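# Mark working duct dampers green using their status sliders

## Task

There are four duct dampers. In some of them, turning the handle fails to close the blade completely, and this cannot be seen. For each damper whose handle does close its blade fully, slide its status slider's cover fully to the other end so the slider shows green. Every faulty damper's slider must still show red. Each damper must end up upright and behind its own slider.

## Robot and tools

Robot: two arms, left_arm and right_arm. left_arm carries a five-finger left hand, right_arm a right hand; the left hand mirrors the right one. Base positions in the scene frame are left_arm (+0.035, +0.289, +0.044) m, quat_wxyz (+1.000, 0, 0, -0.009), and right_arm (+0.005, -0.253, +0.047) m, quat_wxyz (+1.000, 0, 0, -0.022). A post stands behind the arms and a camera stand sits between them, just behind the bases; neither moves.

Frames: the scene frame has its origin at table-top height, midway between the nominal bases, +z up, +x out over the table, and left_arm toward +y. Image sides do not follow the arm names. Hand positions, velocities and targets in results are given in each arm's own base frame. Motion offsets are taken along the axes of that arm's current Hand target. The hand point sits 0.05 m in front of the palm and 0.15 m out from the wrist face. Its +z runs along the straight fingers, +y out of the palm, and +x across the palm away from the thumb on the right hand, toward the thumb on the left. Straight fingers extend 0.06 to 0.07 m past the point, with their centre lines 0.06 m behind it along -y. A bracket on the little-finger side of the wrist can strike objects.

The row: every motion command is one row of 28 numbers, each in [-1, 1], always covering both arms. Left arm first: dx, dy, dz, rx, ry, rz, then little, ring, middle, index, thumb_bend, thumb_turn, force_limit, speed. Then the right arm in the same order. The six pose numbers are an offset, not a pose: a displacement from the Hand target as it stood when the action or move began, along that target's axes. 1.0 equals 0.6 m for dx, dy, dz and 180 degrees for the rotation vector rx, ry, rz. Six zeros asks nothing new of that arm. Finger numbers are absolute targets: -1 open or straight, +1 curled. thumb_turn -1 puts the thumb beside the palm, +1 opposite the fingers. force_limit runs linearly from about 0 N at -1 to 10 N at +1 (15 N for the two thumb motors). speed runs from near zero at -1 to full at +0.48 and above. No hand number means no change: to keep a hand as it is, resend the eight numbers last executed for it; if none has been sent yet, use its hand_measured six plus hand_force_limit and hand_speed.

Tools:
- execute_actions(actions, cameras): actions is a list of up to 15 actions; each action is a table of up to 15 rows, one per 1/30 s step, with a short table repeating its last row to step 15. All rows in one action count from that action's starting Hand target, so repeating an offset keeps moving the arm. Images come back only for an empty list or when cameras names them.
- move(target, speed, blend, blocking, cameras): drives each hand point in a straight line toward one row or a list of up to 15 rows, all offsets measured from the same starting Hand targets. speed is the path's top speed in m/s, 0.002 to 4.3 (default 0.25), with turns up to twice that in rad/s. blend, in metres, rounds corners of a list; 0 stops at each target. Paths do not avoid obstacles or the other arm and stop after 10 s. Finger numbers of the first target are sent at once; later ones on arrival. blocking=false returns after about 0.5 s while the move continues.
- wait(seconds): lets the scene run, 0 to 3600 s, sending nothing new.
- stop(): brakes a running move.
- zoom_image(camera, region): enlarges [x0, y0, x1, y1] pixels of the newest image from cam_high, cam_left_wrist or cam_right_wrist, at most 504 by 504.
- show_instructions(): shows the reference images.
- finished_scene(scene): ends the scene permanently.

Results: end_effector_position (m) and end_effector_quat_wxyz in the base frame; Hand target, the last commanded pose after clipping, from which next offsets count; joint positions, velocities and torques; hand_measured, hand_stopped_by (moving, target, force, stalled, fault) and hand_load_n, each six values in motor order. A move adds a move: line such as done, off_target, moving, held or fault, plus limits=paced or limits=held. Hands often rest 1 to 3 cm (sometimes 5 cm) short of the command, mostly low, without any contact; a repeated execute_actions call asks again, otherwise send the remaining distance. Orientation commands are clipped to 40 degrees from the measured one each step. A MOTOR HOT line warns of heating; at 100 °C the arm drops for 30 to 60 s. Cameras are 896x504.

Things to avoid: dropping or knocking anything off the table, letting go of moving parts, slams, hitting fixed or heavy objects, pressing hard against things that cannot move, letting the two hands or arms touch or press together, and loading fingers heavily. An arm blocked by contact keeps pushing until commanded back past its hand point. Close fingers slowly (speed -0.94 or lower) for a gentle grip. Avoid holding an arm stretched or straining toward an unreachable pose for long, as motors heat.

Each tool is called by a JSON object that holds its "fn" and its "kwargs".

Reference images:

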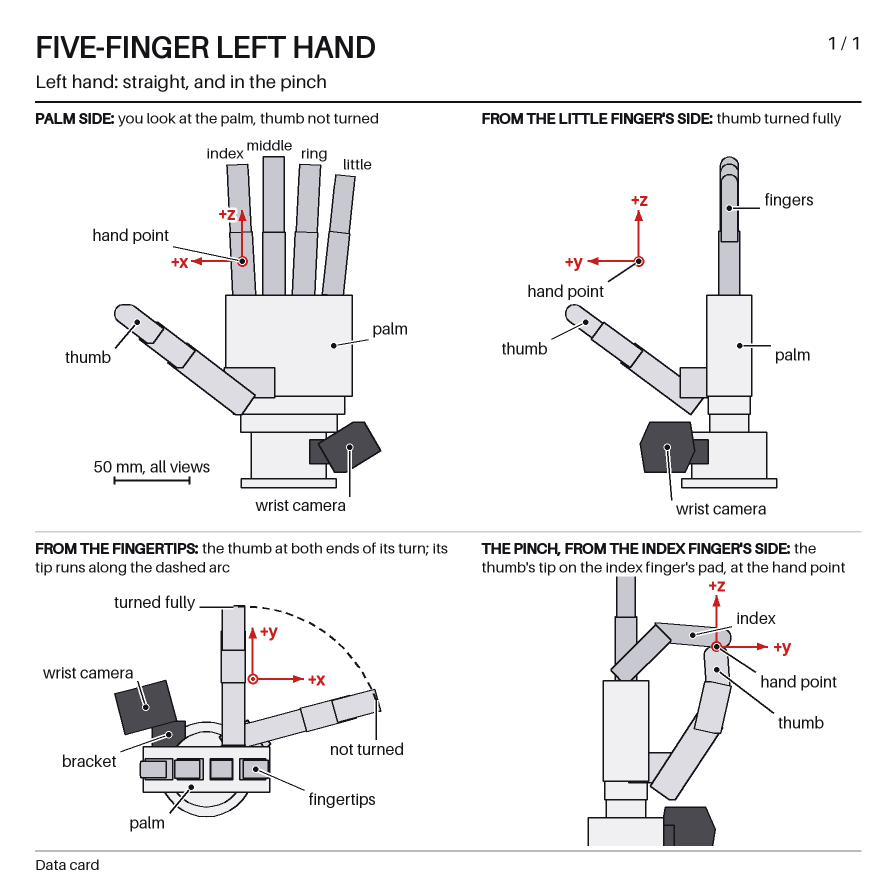

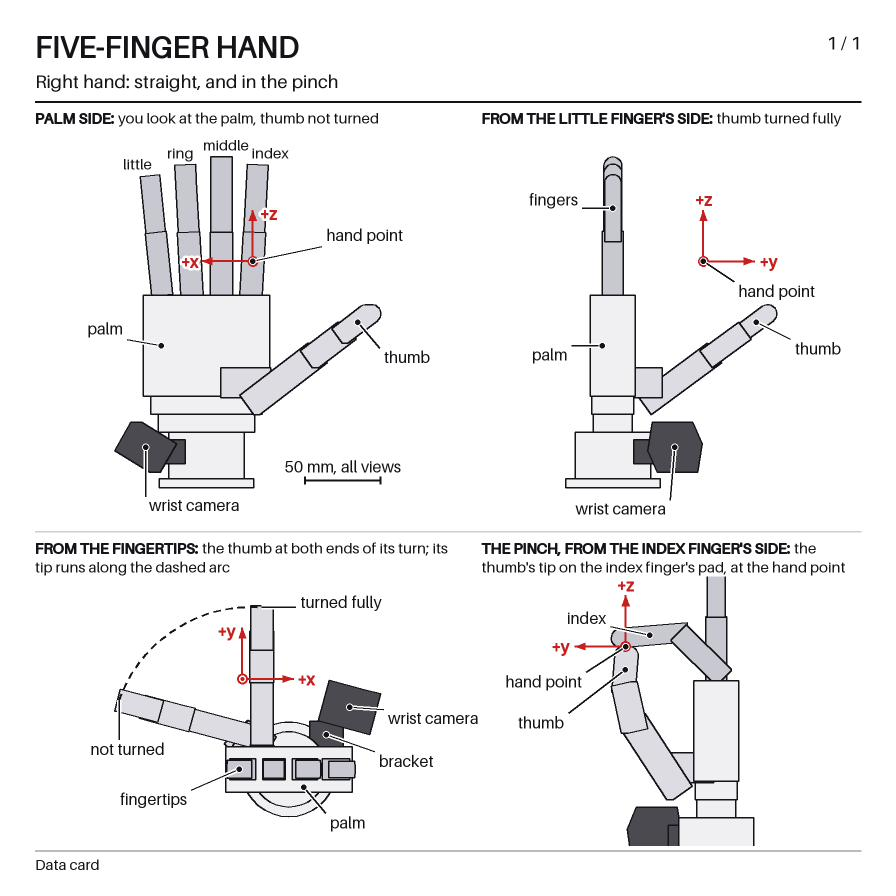

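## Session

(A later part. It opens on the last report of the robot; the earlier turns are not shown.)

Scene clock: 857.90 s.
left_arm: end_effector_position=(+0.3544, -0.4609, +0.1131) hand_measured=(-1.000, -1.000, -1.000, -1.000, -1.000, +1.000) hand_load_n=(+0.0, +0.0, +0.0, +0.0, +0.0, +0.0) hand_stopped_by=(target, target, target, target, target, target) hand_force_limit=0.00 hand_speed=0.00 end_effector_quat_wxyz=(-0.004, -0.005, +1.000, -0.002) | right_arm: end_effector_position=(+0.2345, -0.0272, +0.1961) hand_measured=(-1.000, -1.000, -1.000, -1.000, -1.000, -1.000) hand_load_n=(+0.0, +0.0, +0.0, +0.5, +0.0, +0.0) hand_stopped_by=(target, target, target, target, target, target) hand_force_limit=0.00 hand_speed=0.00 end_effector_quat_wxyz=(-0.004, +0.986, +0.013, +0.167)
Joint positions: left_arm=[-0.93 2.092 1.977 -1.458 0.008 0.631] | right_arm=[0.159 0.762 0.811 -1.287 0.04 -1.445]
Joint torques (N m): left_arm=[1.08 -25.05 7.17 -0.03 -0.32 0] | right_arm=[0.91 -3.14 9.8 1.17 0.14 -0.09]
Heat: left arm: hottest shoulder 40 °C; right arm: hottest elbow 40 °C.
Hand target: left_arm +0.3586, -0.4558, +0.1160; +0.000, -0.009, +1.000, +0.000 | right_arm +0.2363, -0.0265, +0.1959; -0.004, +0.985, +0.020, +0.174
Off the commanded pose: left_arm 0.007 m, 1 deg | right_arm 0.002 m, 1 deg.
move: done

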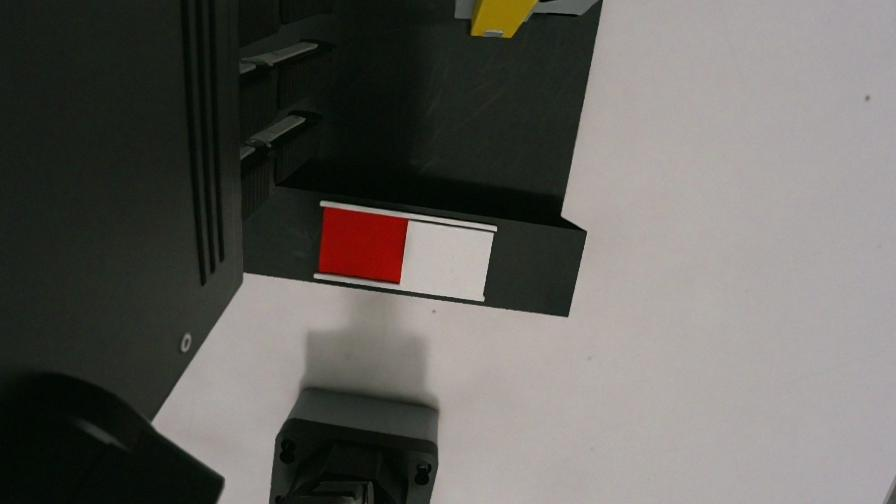

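{"fn": "move", "kwargs": {"target": [0,0,0,0,0,0,-1,-1,-1,-1,-1,1,0,0,0,0.1167,0,0,0,0,-1,-1,-1,-1,-1,-1,0,0], "speed": 0.05, "cameras": ["all"]}}

{"fn": "zoom_image", "kwargs": {"camera": "cam_high", "region": [290, 60, 470, 240]}}

Scene clock: 866.77 s.
left_arm: end_effector_position=(+0.3545, -0.4619, +0.1129) hand_measured=(-1.000, -1.000, -1.000, -1.000, -1.000, +1.000) hand_load_n=(+0.0, +0.0, +0.0, +0.0, +0.0, +0.0) hand_stopped_by=(target, target, target, target, target, target) hand_force_limit=0.00 hand_speed=0.00 end_effector_quat_wxyz=(-0.003, -0.005, +1.000, -0.003) | right_arm: end_effector_position=(+0.2394, -0.0844, +0.1958) hand_measured=(-1.000, -1.000, -1.000, -1.000, -1.000, -1.000) hand_load_n=(+0.5, +0.0, +0.0, +0.0, +0.0, +0.0) hand_stopped_by=(target, target, target, target, target, target) hand_force_limit=0.00 hand_speed=0.00 end_effector_quat_wxyz=(-0.018, +0.984, +0.039, +0.172)
Joint positions: left_arm=[-0.931 2.092 1.977 -1.455 0.009 0.63] | right_arm=[-0.156 0.761 0.811 -1.287 -0.1 -1.789]
Joint torques (N m): left_arm=[1.2 -25.11 7.19 -0.16 -0.36 0.01] | right_arm=[-1.38 -1.73 10.06 1.16 0.94 0.05]
Heat: left arm: hottest shoulder 40 °C; right arm: hottest elbow 40 °C.
Hand target: left_arm +0.3587, -0.4558, +0.1160; +0.000, -0.009, +1.000, +0.000 | right_arm +0.2392, -0.0964, +0.1958; -0.004, +0.985, +0.020, +0.174
Off the commanded pose: left_arm 0.008 m, 1 deg | right_arm 0.012 m, 3 deg.
move: off_target (right_arm)

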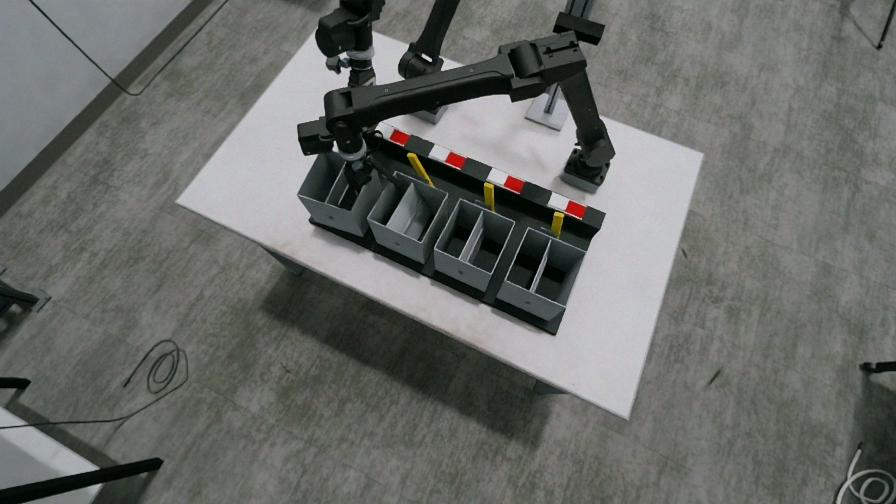

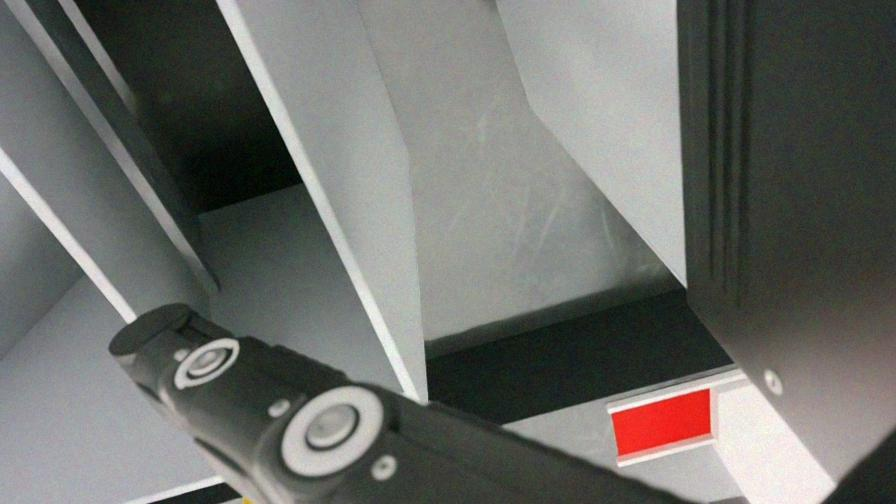

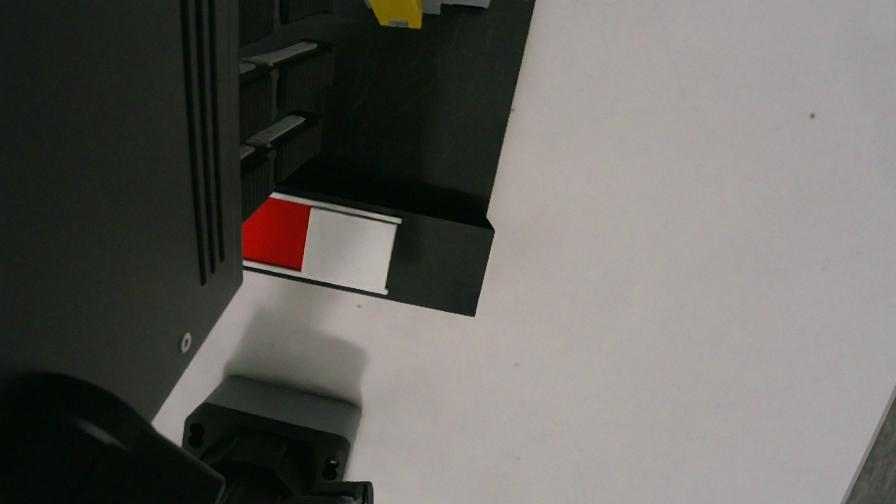

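Scaled by 2.800.

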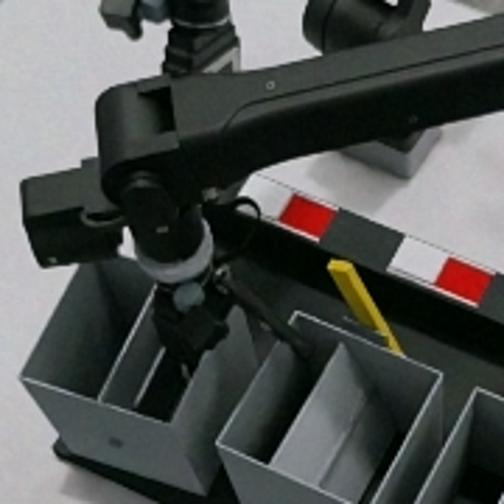

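{"fn": "move", "kwargs": {"target": [0,0,0,0,0,0,-1,-1,-1,-1,-1,1,0,0,0,0.04,0,0,0,0,-1,-1,-1,-1,-1,-1,0,0], "speed": 0.05, "cameras": ["cam_right_wrist"]}}

Scene clock: 876.80 s.
left_arm: end_effector_position=(+0.3483, -0.4716, +0.1119) hand_measured=(-1.000, -1.000, -1.000, -1.000, -1.000, +1.000) hand_load_n=(+0.0, +0.0, +0.0, +0.0, +0.0, +0.0) hand_stopped_by=(target, target, target, target, target, target) hand_force_limit=0.00 hand_speed=0.00 end_effector_quat_wxyz=(-0.002, -0.004, +1.000, -0.012) | right_arm: end_effector_position=(+0.2408, -0.1010, +0.1935) hand_measured=(-1.000, -1.000, -1.000, -1.000, -1.000, -1.000) hand_load_n=(+1.0, +0.0, +0.0, +0.0, +0.0, +0.0) hand_stopped_by=(target, target, target, target, target, target) hand_force_limit=0.00 hand_speed=0.00 end_effector_quat_wxyz=(-0.026, +0.983, +0.051, +0.176)
Joint positions: left_arm=[-0.945 2.092 1.977 -1.439 0.017 0.619] | right_arm=[-0.255 0.772 0.811 -1.286 -0.153 -1.905]
Joint torques (N m): left_arm=[2.37 -25.17 7.23 -0.72 -0.61 0.13] | right_arm=[-2.9 -1.9 10.84 1.22 1.6 0.17]
Heat: left arm: hottest shoulder 40 °C; right arm: hottest elbow 40 °C.
Hand target: left_arm +0.3586, -0.4558, +0.1160; +0.000, -0.009, +1.000, +0.000 | right_arm +0.2402, -0.1205, +0.1958; -0.004, +0.985, +0.020, +0.174
Off the commanded pose: left_arm 0.019 m, 1 deg | right_arm 0.020 m, 4 deg.
move: off_target (right_arm)

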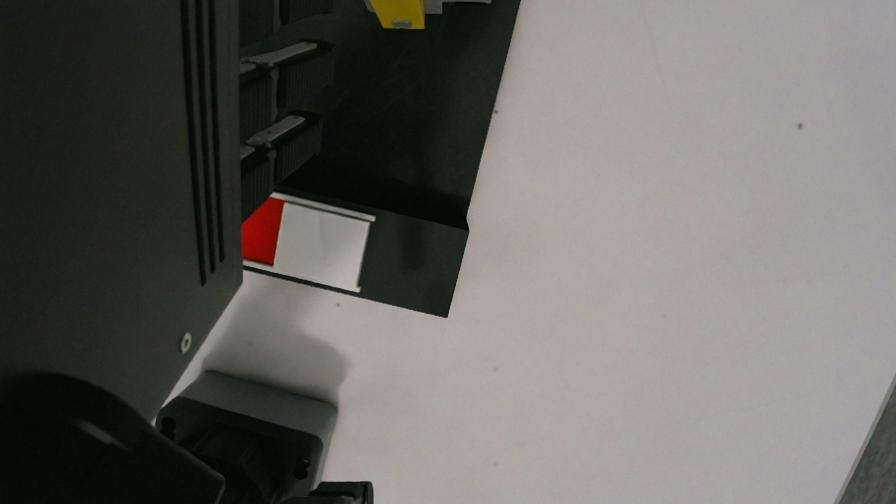

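{"fn": "move", "kwargs": {"target": [[0,0,0,0,0,0,-1,-1,-1,-1,-1,1,0,0,0,-0.1,0,0,0,0,-1,-1,-1,-1,-1,-1,0,0],[0,0,-0.2333,0,0,0,-1,-1,-1,-1,-1,1,0,0,0.0439,-0.1,-0.1206,0,0,0,-1,-1,-1,-1,-1,-1,0,0],[0,0.31,-0.2333,0,0,0,-1,-1,-1,-1,-1,1,0,0,0.0282,-0.4017,-0.1263,0,0,0,-1,-1,-1,-1,-1,-1,0,0],[0,0.31,-0.2333,0,0,0,-1,-1,-1,-1,-1,1,0,0,-0.0215,-0.4017,0.0105,0,0,0,-1,-1,-1,-1,-1,-1,0,0]], "speed": [0.1,0.15,0.2,0.1], "blend": [0,0.01,0.0,0], "cameras": ["all"]}}

{"fn": "zoom_image", "kwargs": {"camera": "cam_high", "region": [290, 80, 470, 260]}}

Scene clock: 913.70 s.
left_arm: end_effector_position=(+0.3539, -0.2696, +0.2583) hand_measured=(-1.000, -1.000, -1.000, -1.000, -1.000, +1.000) hand_load_n=(+0.0, +0.0, +0.5, +0.0, -0.5, +0.0) hand_stopped_by=(target, target, target, target, target, target) hand_force_limit=0.00 hand_speed=0.00 end_effector_quat_wxyz=(+0.000, -0.015, +1.000, +0.001) | right_arm: end_effector_position=(+0.2209, +0.1177, +0.1873) hand_measured=(-1.000, -1.000, -1.000, -1.000, -1.000, -1.000) hand_load_n=(+0.0, +0.0, -0.5, +0.0, +0.0, +0.0) hand_stopped_by=(target, target, target, target, target, target) hand_force_limit=0.00 hand_speed=0.00 end_effector_quat_wxyz=(+0.000, +0.985, +0.023, +0.170)
Joint positions: left_arm=[-0.705 1.67 1.738 -1.64 -0.001 0.837] | right_arm=[0.775 0.944 0.878 -1.25 0.231 -0.872]
Joint torques (N m): left_arm=[0.44 -17.44 7.13 0.28 0 0.12] | right_arm=[1.32 -5.89 9.52 0.99 0.3 0.12]
Heat: left arm: hottest shoulder 40 °C; right arm: hottest elbow 41 °C.
Hand target: left_arm +0.3551, -0.2698, +0.2559; +0.000, -0.009, +1.000, +0.000 | right_arm +0.2203, +0.1200, +0.1856; -0.004, +0.985, +0.020, +0.174
Off the commanded pose: left_arm 0.003 m, 1 deg | right_arm 0.003 m, 1 deg.
move: done

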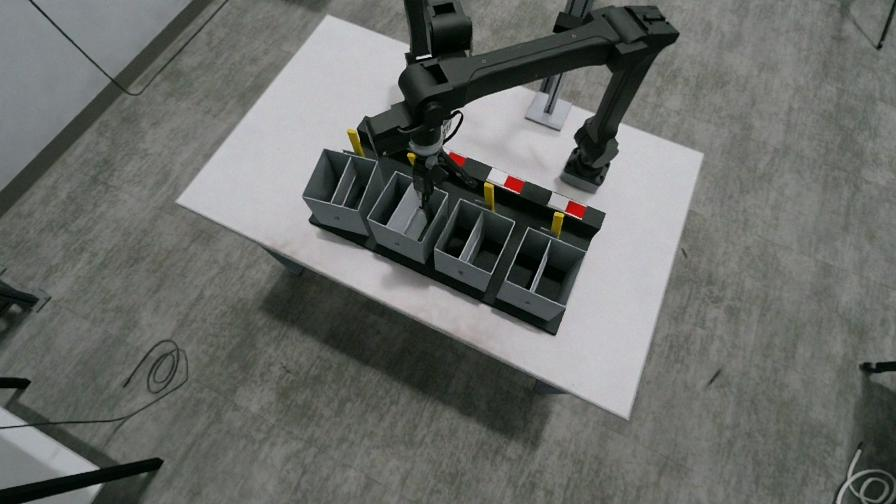

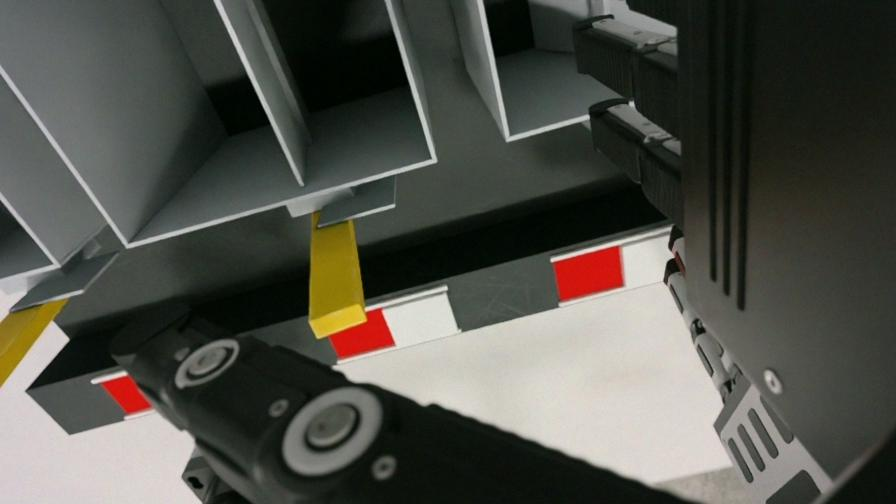

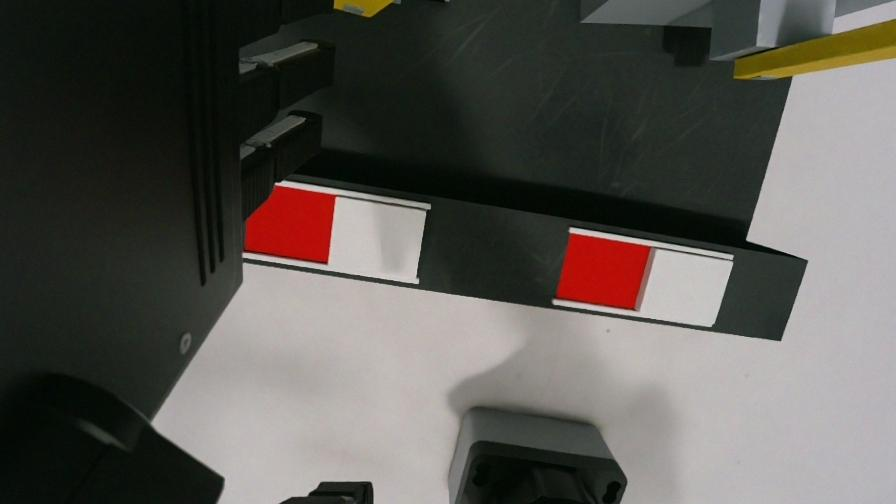

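Scaled by 2.800.

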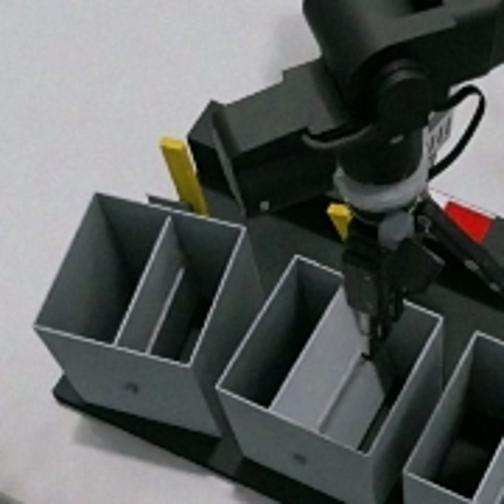

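{"fn": "move", "kwargs": {"target": [[0,0,0,0,0,0,-1,-1,-1,-1,-1,1,0,0,-0.002,0.06,0.008,0,0,0,-1,-1,-1,-1,-1,-1,0,0],[0,0,0,0,0,0,-1,-1,-1,-1,-1,1,0,0,-0.01,0.1083,0.0274,0,0,0,-1,-1,-1,-1,-1,-1,0,0]], "speed": 0.05, "blend": [0.01,0], "cameras": ["all"]}}

{"fn": "zoom_image", "kwargs": {"camera": "cam_high", "region": [290, 80, 470, 260]}}

Scene clock: 924.37 s.
left_arm: end_effector_position=(+0.3539, -0.2696, +0.2583) hand_measured=(-1.000, -1.000, -1.000, -1.000, -1.000, +1.000) hand_load_n=(+0.0, +0.0, +0.0, -0.5, -0.5, +0.0) hand_stopped_by=(target, target, target, target, target, target) hand_force_limit=0.00 hand_speed=0.00 end_effector_quat_wxyz=(+0.000, -0.015, +1.000, +0.001) | right_arm: end_effector_position=(+0.2268, +0.0657, +0.1784) hand_measured=(-1.000, -1.000, -1.000, -1.000, -1.000, -1.000) hand_load_n=(+0.0, +0.0, +0.0, +0.0, +0.0, +0.0) hand_stopped_by=(target, target, target, target, target, target) hand_force_limit=0.00 hand_speed=0.00 end_effector_quat_wxyz=(-0.018, +0.982, +0.027, +0.184)
Joint positions: left_arm=[-0.705 1.67 1.738 -1.64 -0.001 0.837] | right_arm=[0.579 0.812 0.785 -1.207 0.16 -1.075]
Joint torques (N m): left_arm=[0.44 -17.49 7.12 0.28 0.01 0.12] | right_arm=[-0.67 -2.67 7.86 0.61 0.56 -0.02]
Heat: left arm: hottest shoulder 38 °C; right arm: hottest elbow 40 °C.
Hand target: left_arm +0.3551, -0.2698, +0.2559; +0.000, -0.009, +1.000, +0.000 | right_arm +0.2230, +0.0551, +0.1680; -0.004, +0.985, +0.020, +0.174
Off the commanded pose: left_arm 0.003 m, 1 deg | right_arm 0.015 m, 2 deg.
move: off_target (right_arm)

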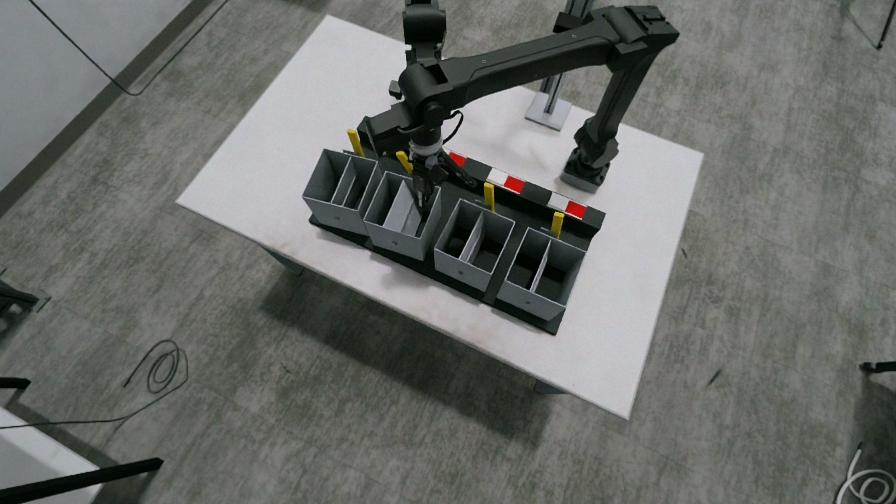

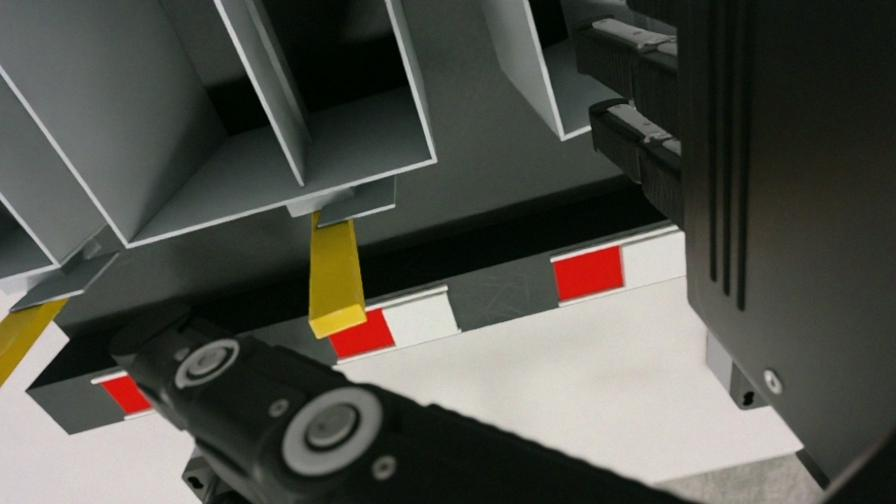

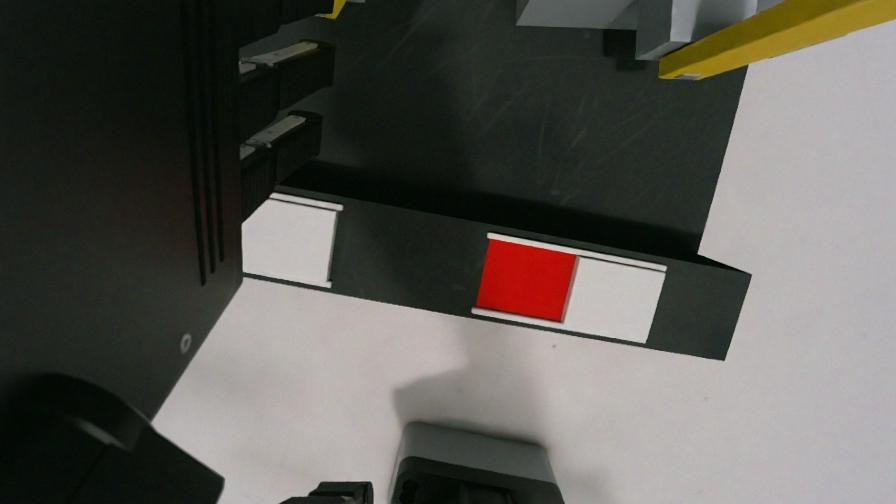

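Scaled by 2.800.

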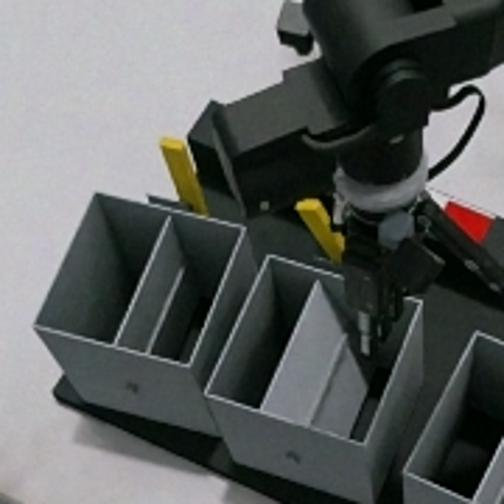

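{"fn": "move", "kwargs": {"target": [[0,0,0,0,0,0,-1,-1,-1,-1,-1,1,0,0,0,-0.075,0,0,0,0,-1,-1,-1,-1,-1,-1,0,0],[0.0383,-0.0383,0,0,0,0,-1,-1,-1,-1,-1,1,0,0,0,-0.075,0,0,0,0,-1,-1,-1,-1,-1,-1,0,0],[0.0383,-0.0383,0.2,0,0,0,-1,-1,-1,-1,-1,1,0,0,0,-0.075,0,0,0,0,-1,-1,-1,-1,-1,-1,0,0]], "speed": [0.1,0.1,0.1], "cameras": ["all"]}}

{"fn": "zoom_image", "kwargs": {"camera": "cam_high", "region": [330, 110, 470, 250]}}

Scene clock: 1108.77 s.
left_arm: end_effector_position=(+0.3311, -0.2933, +0.1890) hand_measured=(-1.000, -1.000, -1.000, -1.000, -1.000, +1.000) hand_load_n=(+0.0, +0.0, +0.0, -3.5, +0.0, +0.0) hand_stopped_by=(target, target, target, target, target, target) hand_force_limit=0.00 hand_speed=0.00 end_effector_quat_wxyz=(+0.028, -0.003, +0.999, -0.033) | right_arm: end_effector_position=(+0.2156, +0.0930, +0.1618) hand_measured=(-1.000, -1.000, -1.000, -1.000, -1.000, -1.000) hand_load_n=(+0.0, +0.0, +0.0, +0.0, +0.0, -0.5) hand_stopped_by=(target, target, target, target, target, target) hand_force_limit=0.00 hand_speed=0.00 end_effector_quat_wxyz=(+0.004, +0.986, +0.024, +0.164)
Joint positions: left_arm=[-0.769 1.606 1.489 -1.367 0.008 0.795] | right_arm=[0.715 0.898 0.785 -1.207 0.214 -0.932]
Joint torques (N m): left_arm=[0.38 -9.35 4.08 1.63 -0.34 -0.1] | right_arm=[1.32 -3.37 11.52 0.81 0.31 0.11]
Heat: left arm: hottest elbow 33 °C; right arm: hottest elbow 35 °C.
Hand target: left_arm +0.3327, -0.2932, +0.1359; +0.000, -0.009, +1.000, +0.000 | right_arm +0.2211, +0.1000, +0.1680; -0.004, +0.985, +0.020, +0.174
Off the commanded pose: left_arm 0.053 m, 5 deg | right_arm 0.011 m, 2 deg.
move: off_target (left_arm, right_arm)

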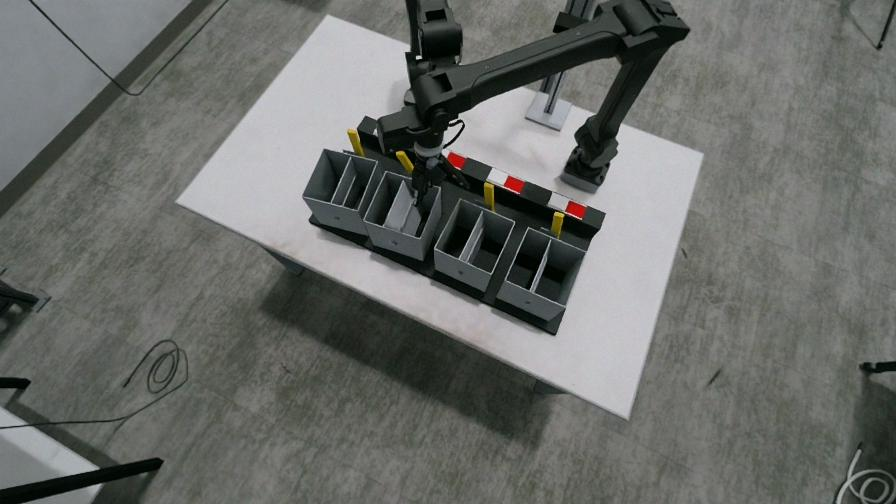

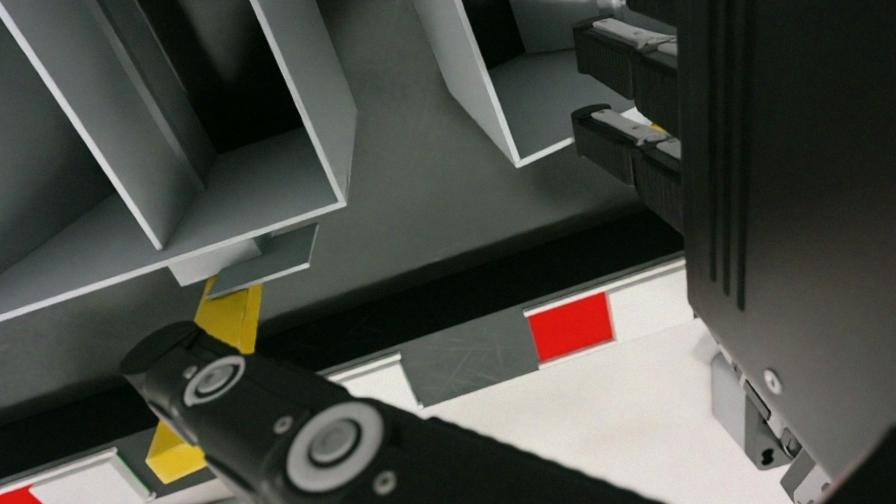

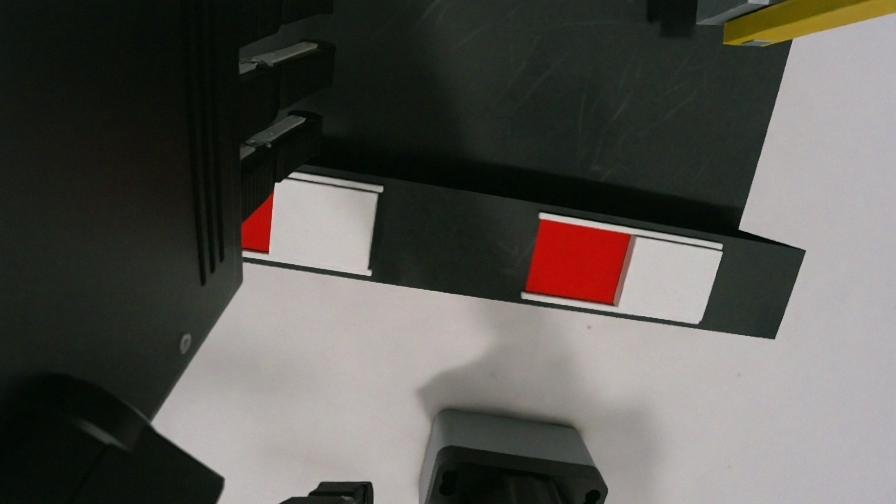

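Scaled by 3.600.

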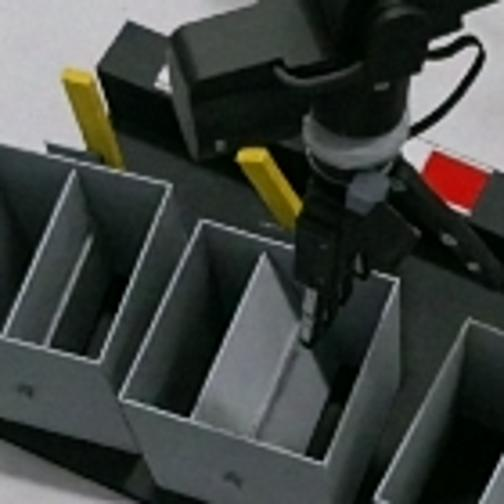

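{"fn": "move", "kwargs": {"target": [0,0,-0.1167,0,0,0,-1,-1,-1,-1,-1,1,0,0,0,0,0,0,0,0,-1,-1,-1,-1,-1,-1,0,0], "speed": 0.1, "cameras": ["cam_left_wrist"]}}

Scene clock: 1115.50 s.
left_arm: end_effector_position=(+0.3246, -0.2851, +0.2029) hand_measured=(-1.000, -1.000, -1.000, -1.000, -1.000, +1.000) hand_load_n=(+0.0, +0.0, +0.0, +0.0, +0.0, +0.0) hand_stopped_by=(target, target, target, target, target, target) hand_force_limit=0.00 hand_speed=0.00 end_effector_quat_wxyz=(-0.003, -0.004, +1.000, +0.002) | right_arm: end_effector_position=(+0.2156, +0.0930, +0.1618) hand_measured=(-1.000, -1.000, -1.000, -1.000, -1.000, -1.000) hand_load_n=(+0.0, +0.0, +0.0, +0.0, +0.0, +0.0) hand_stopped_by=(target, target, target, target, target, target) hand_force_limit=0.00 hand_speed=0.00 end_effector_quat_wxyz=(+0.004, +0.986, +0.024, +0.164)
Joint positions: left_arm=[-0.768 1.643 1.557 -1.492 0.001 0.794] | right_arm=[0.715 0.898 0.785 -1.207 0.214 -0.932]
Joint torques (N m): left_arm=[0.44 -14.8 10.5 -0.28 -0.09 -0.1] | right_arm=[0.85 -3.49 11.78 1.1 0.27 0.19]
Heat: left arm: hottest elbow 33 °C; right arm: hottest elbow 35 °C.
Hand target: left_arm +0.3326, -0.2931, +0.2060; +0.000, -0.009, +1.000, +0.000 | right_arm +0.2211, +0.1000, +0.1680; -0.004, +0.985, +0.020, +0.174
Off the commanded pose: left_arm 0.012 m, 1 deg | right_arm 0.011 m, 2 deg.
move: off_target (left_arm)

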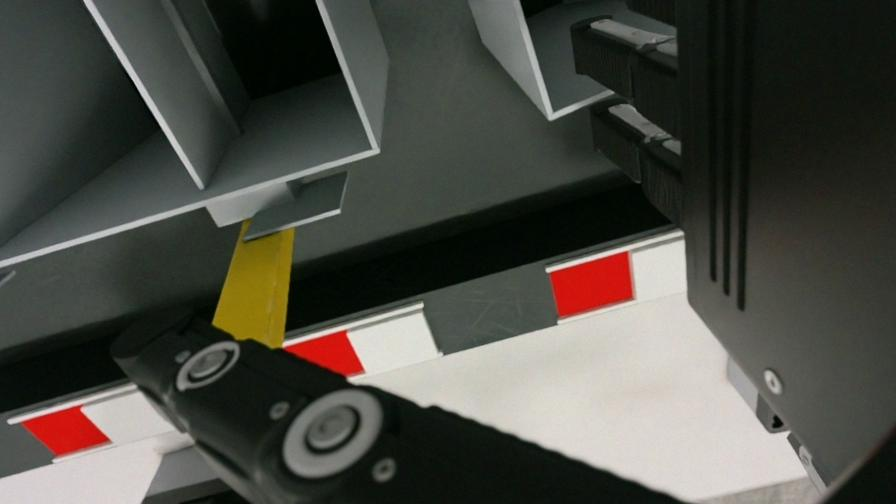

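{"fn": "move", "kwargs": {"target": [[-0.025,0,0,0,0,0,-1,-1,-1,-1,-1,1,0,0,0,0,0,0,0,0,-1,-1,-1,-1,-1,-1,0,0],[-0.025,0,0.10,0,0,0,-1,-1,-1,-1,-1,1,0,0,0,0,0,0,0,0,-1,-1,-1,-1,-1,-1,0,0]], "speed": 0.08, "cameras": ["cam_high","cam_left_wrist"]}}

{"fn": "zoom_image", "kwargs": {"camera": "cam_high", "region": [330, 110, 470, 250]}}

Scene clock: 1135.30 s.
left_arm: end_effector_position=(+0.3428, -0.2955, +0.1567) hand_measured=(-1.000, -1.000, -1.000, -1.000, -1.000, +1.000) hand_load_n=(+0.0, +0.0, +0.0, +0.0, +0.0, -0.5) hand_stopped_by=(target, target, target, target, target, target) hand_force_limit=0.00 hand_speed=0.00 end_effector_quat_wxyz=(+0.006, -0.010, +1.000, -0.006) | right_arm: end_effector_position=(+0.2156, +0.0930, +0.1618) hand_measured=(-1.000, -1.000, -1.000, -1.000, -1.000, -1.000) hand_load_n=(+0.0, +0.0, +0.0, +0.0, +0.0, +0.0) hand_stopped_by=(target, target, target, target, target, target) hand_force_limit=0.00 hand_speed=0.00 end_effector_quat_wxyz=(+0.004, +0.986, +0.024, +0.164)
Joint positions: left_arm=[-0.757 1.696 1.508 -1.365 0.001 0.794] | right_arm=[0.715 0.898 0.785 -1.207 0.214 -0.932]
Joint torques (N m): left_arm=[1.14 -15.74 7.15 0.32 -0.09 0.12] | right_arm=[1.08 -3.55 11.66 0.9 0.28 0.1]
Heat: left arm: hottest elbow 34 °C; right arm: hottest elbow 36 °C.
Hand target: left_arm +0.3476, -0.2929, +0.1460; +0.000, -0.009, +1.000, +0.000 | right_arm +0.2211, +0.1000, +0.1680; -0.004, +0.985, +0.020, +0.174
Off the commanded pose: left_arm 0.012 m, 1 deg | right_arm 0.011 m, 2 deg.
move: off_target (left_arm)

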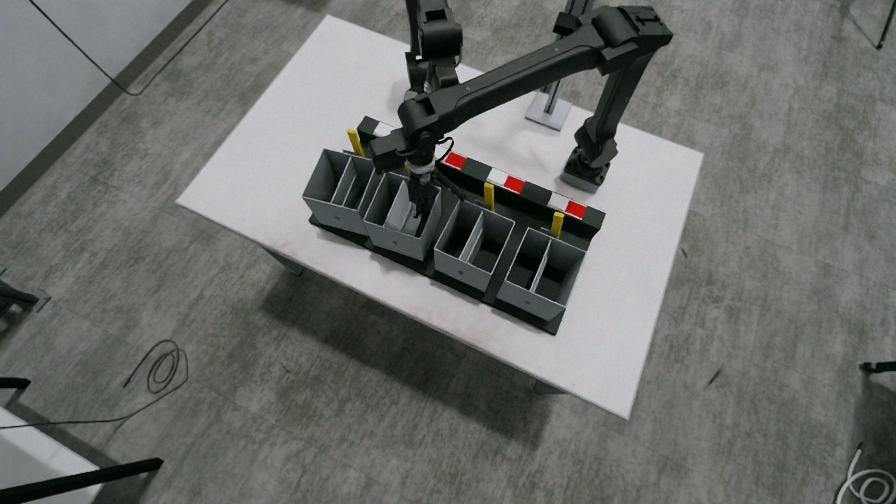

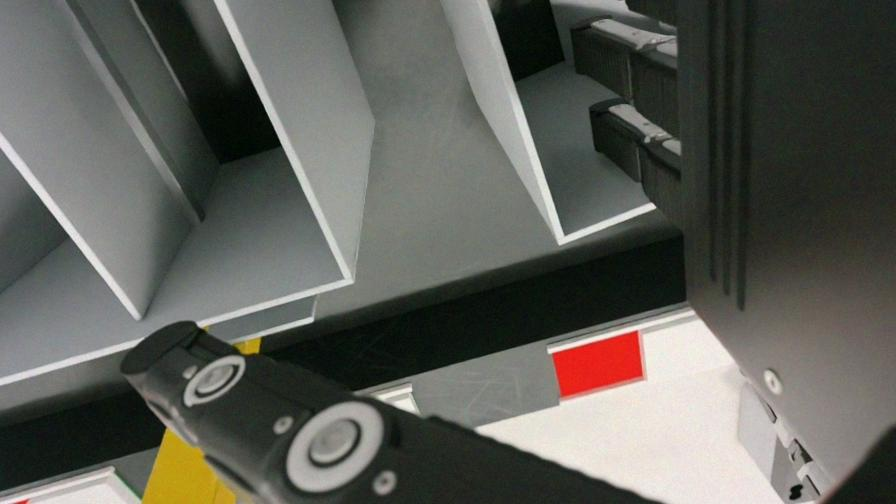

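Scaled by 3.600.

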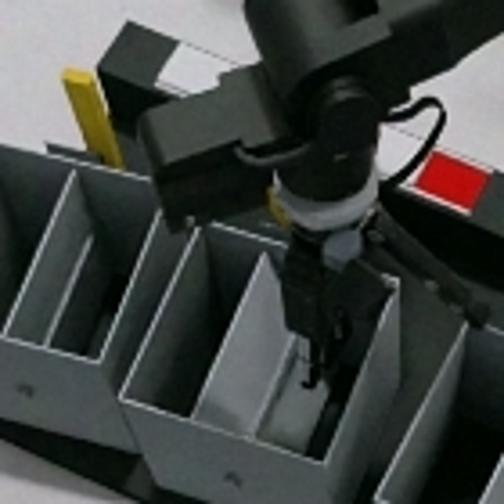

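{"fn": "move", "kwargs": {"target": [[0,0,0.05,0,0,0,-1,-1,-1,-1,-1,1,0,0,0,0,0,0,0,0,-1,-1,-1,-1,-1,-1,0,0],[0,0.06,0.05,0,0,0,-1,-1,-1,-1,-1,1,0,0,0,0,0,0,0,0,-1,-1,-1,-1,-1,-1,0,0]], "speed": 0.06, "cameras": ["cam_high","cam_left_wrist"]}}

{"fn": "zoom_image", "kwargs": {"camera": "cam_high", "region": [330, 110, 470, 250]}}

Scene clock: 1144.57 s.
left_arm: end_effector_position=(+0.3429, -0.2731, +0.1128) hand_measured=(-1.000, -1.000, -1.000, -1.000, -1.000, +1.000) hand_load_n=(+0.0, +0.0, +0.0, +0.0, +0.0, +0.0) hand_stopped_by=(target, target, target, target, target, target) hand_force_limit=0.00 hand_speed=0.00 end_effector_quat_wxyz=(-0.001, -0.008, +1.000, -0.005) | right_arm: end_effector_position=(+0.2156, +0.0930, +0.1618) hand_measured=(-1.000, -1.000, -1.000, -1.000, -1.000, -1.000) hand_load_n=(+0.0, +0.0, +0.0, +0.0, +0.0, +0.0) hand_stopped_by=(target, target, target, target, target, target) hand_force_limit=0.00 hand_speed=0.00 end_effector_quat_wxyz=(+0.004, +0.986, +0.024, +0.164)
Joint positions: left_arm=[-0.722 1.695 1.385 -1.256 0.008 0.832] | right_arm=[0.715 0.898 0.785 -1.207 0.214 -0.932]
Joint torques (N m): left_arm=[2.61 -18.96 6.12 -0.27 -0.32 0.26] | right_arm=[1.38 -3.6 11.6 0.73 0.29 0.13]
Heat: left arm: hottest elbow 34 °C; right arm: hottest elbow 37 °C.
Hand target: left_arm +0.3470, -0.2570, +0.1160; +0.000, -0.009, +1.000, +0.000 | right_arm +0.2211, +0.1000, +0.1680; -0.004, +0.985, +0.020, +0.174
Off the commanded pose: left_arm 0.017 m, 1 deg | right_arm 0.011 m, 2 deg.
move: off_target (left_arm)

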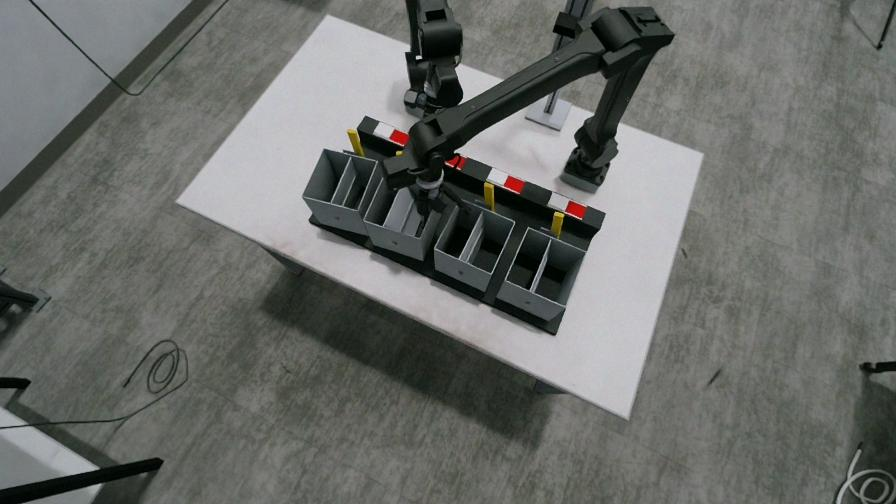

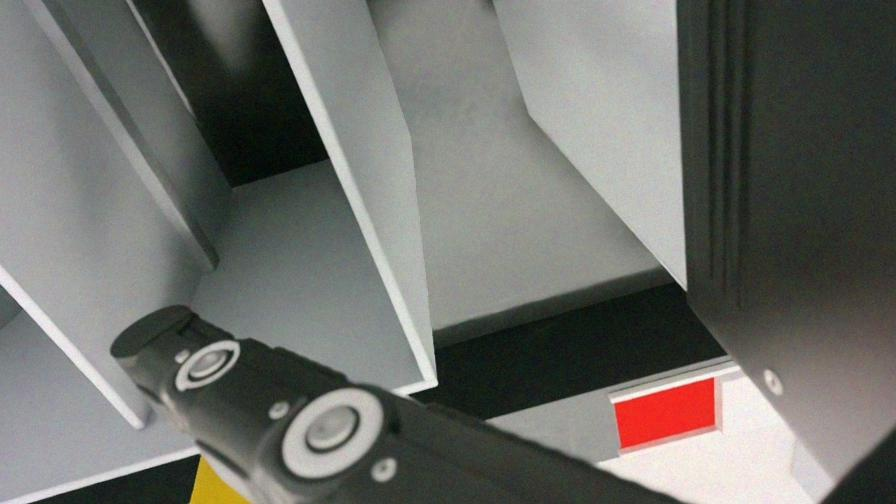

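Scaled by 3.600.

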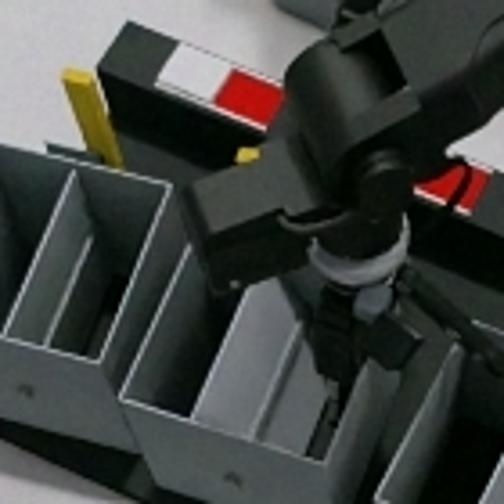

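{"fn": "move", "kwargs": {"target": [[0,0.015,0.0917,0,0,0,-1,-1,-1,-1,-1,1,0,0,0.01,0,-0.0274,0,0,0,-1,-1,-1,-1,-1,-1,0,0]], "speed": 0.06, "cameras": ["cam_left_wrist"]}}

Scene clock: 1164.70 s.
left_arm: end_effector_position=(+0.3464, -0.2745, +0.1034) hand_measured=(-1.000, -1.000, -1.000, -1.000, -1.000, +1.000) hand_load_n=(+0.0, +0.0, +0.0, +0.0, +0.0, +0.0) hand_stopped_by=(target, target, target, target, target, target) hand_force_limit=0.00 hand_speed=0.00 end_effector_quat_wxyz=(+0.029, -0.005, +0.999, -0.039) | right_arm: end_effector_position=(+0.2124, +0.0902, +0.1658) hand_measured=(-1.000, -1.000, -1.000, -1.000, -1.000, -1.000) hand_load_n=(+0.0, +0.0, +0.0, +0.0, +0.0, +0.0) hand_stopped_by=(target, target, target, target, target, target) hand_force_limit=0.00 hand_speed=0.00 end_effector_quat_wxyz=(+0.010, +0.987, +0.025, +0.157)
Joint positions: left_arm=[-0.715 1.647 1.31 -1.139 0.021 0.844] | right_arm=[0.715 0.898 0.796 -1.235 0.214 -0.932]
Joint torques (N m): left_arm=[3.08 -11.22 3.74 0.61 -0.69 0.28] | right_arm=[1.49 -4.31 14.58 0.36 0.32 0.12]
Heat: left arm: hottest elbow 34 °C; right arm: hottest elbow 37 °C.
Hand target: left_arm +0.3469, -0.2479, +0.0609; +0.000, -0.009, +1.000, +0.000 | right_arm +0.2211, +0.1000, +0.1855; -0.004, +0.985, +0.020, +0.174
Off the commanded pose: left_arm 0.050 m, 6 deg | right_arm 0.024 m, 3 deg.
move: off_target (left_arm, right_arm)

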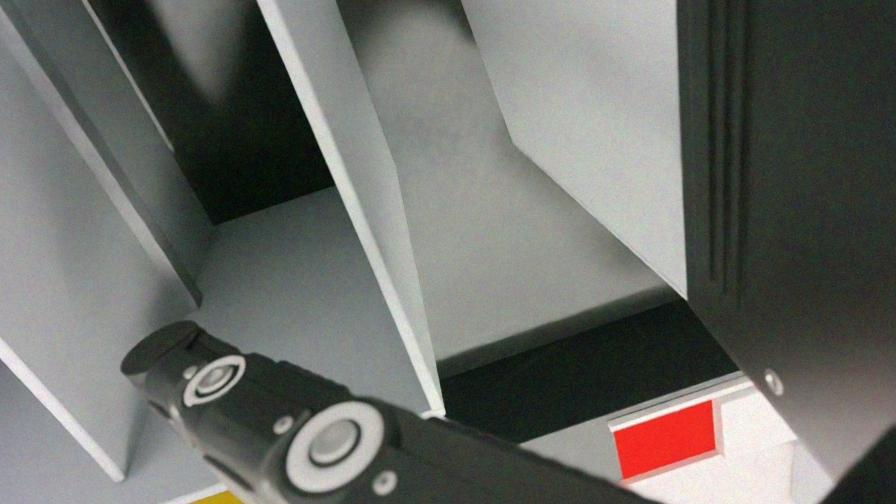

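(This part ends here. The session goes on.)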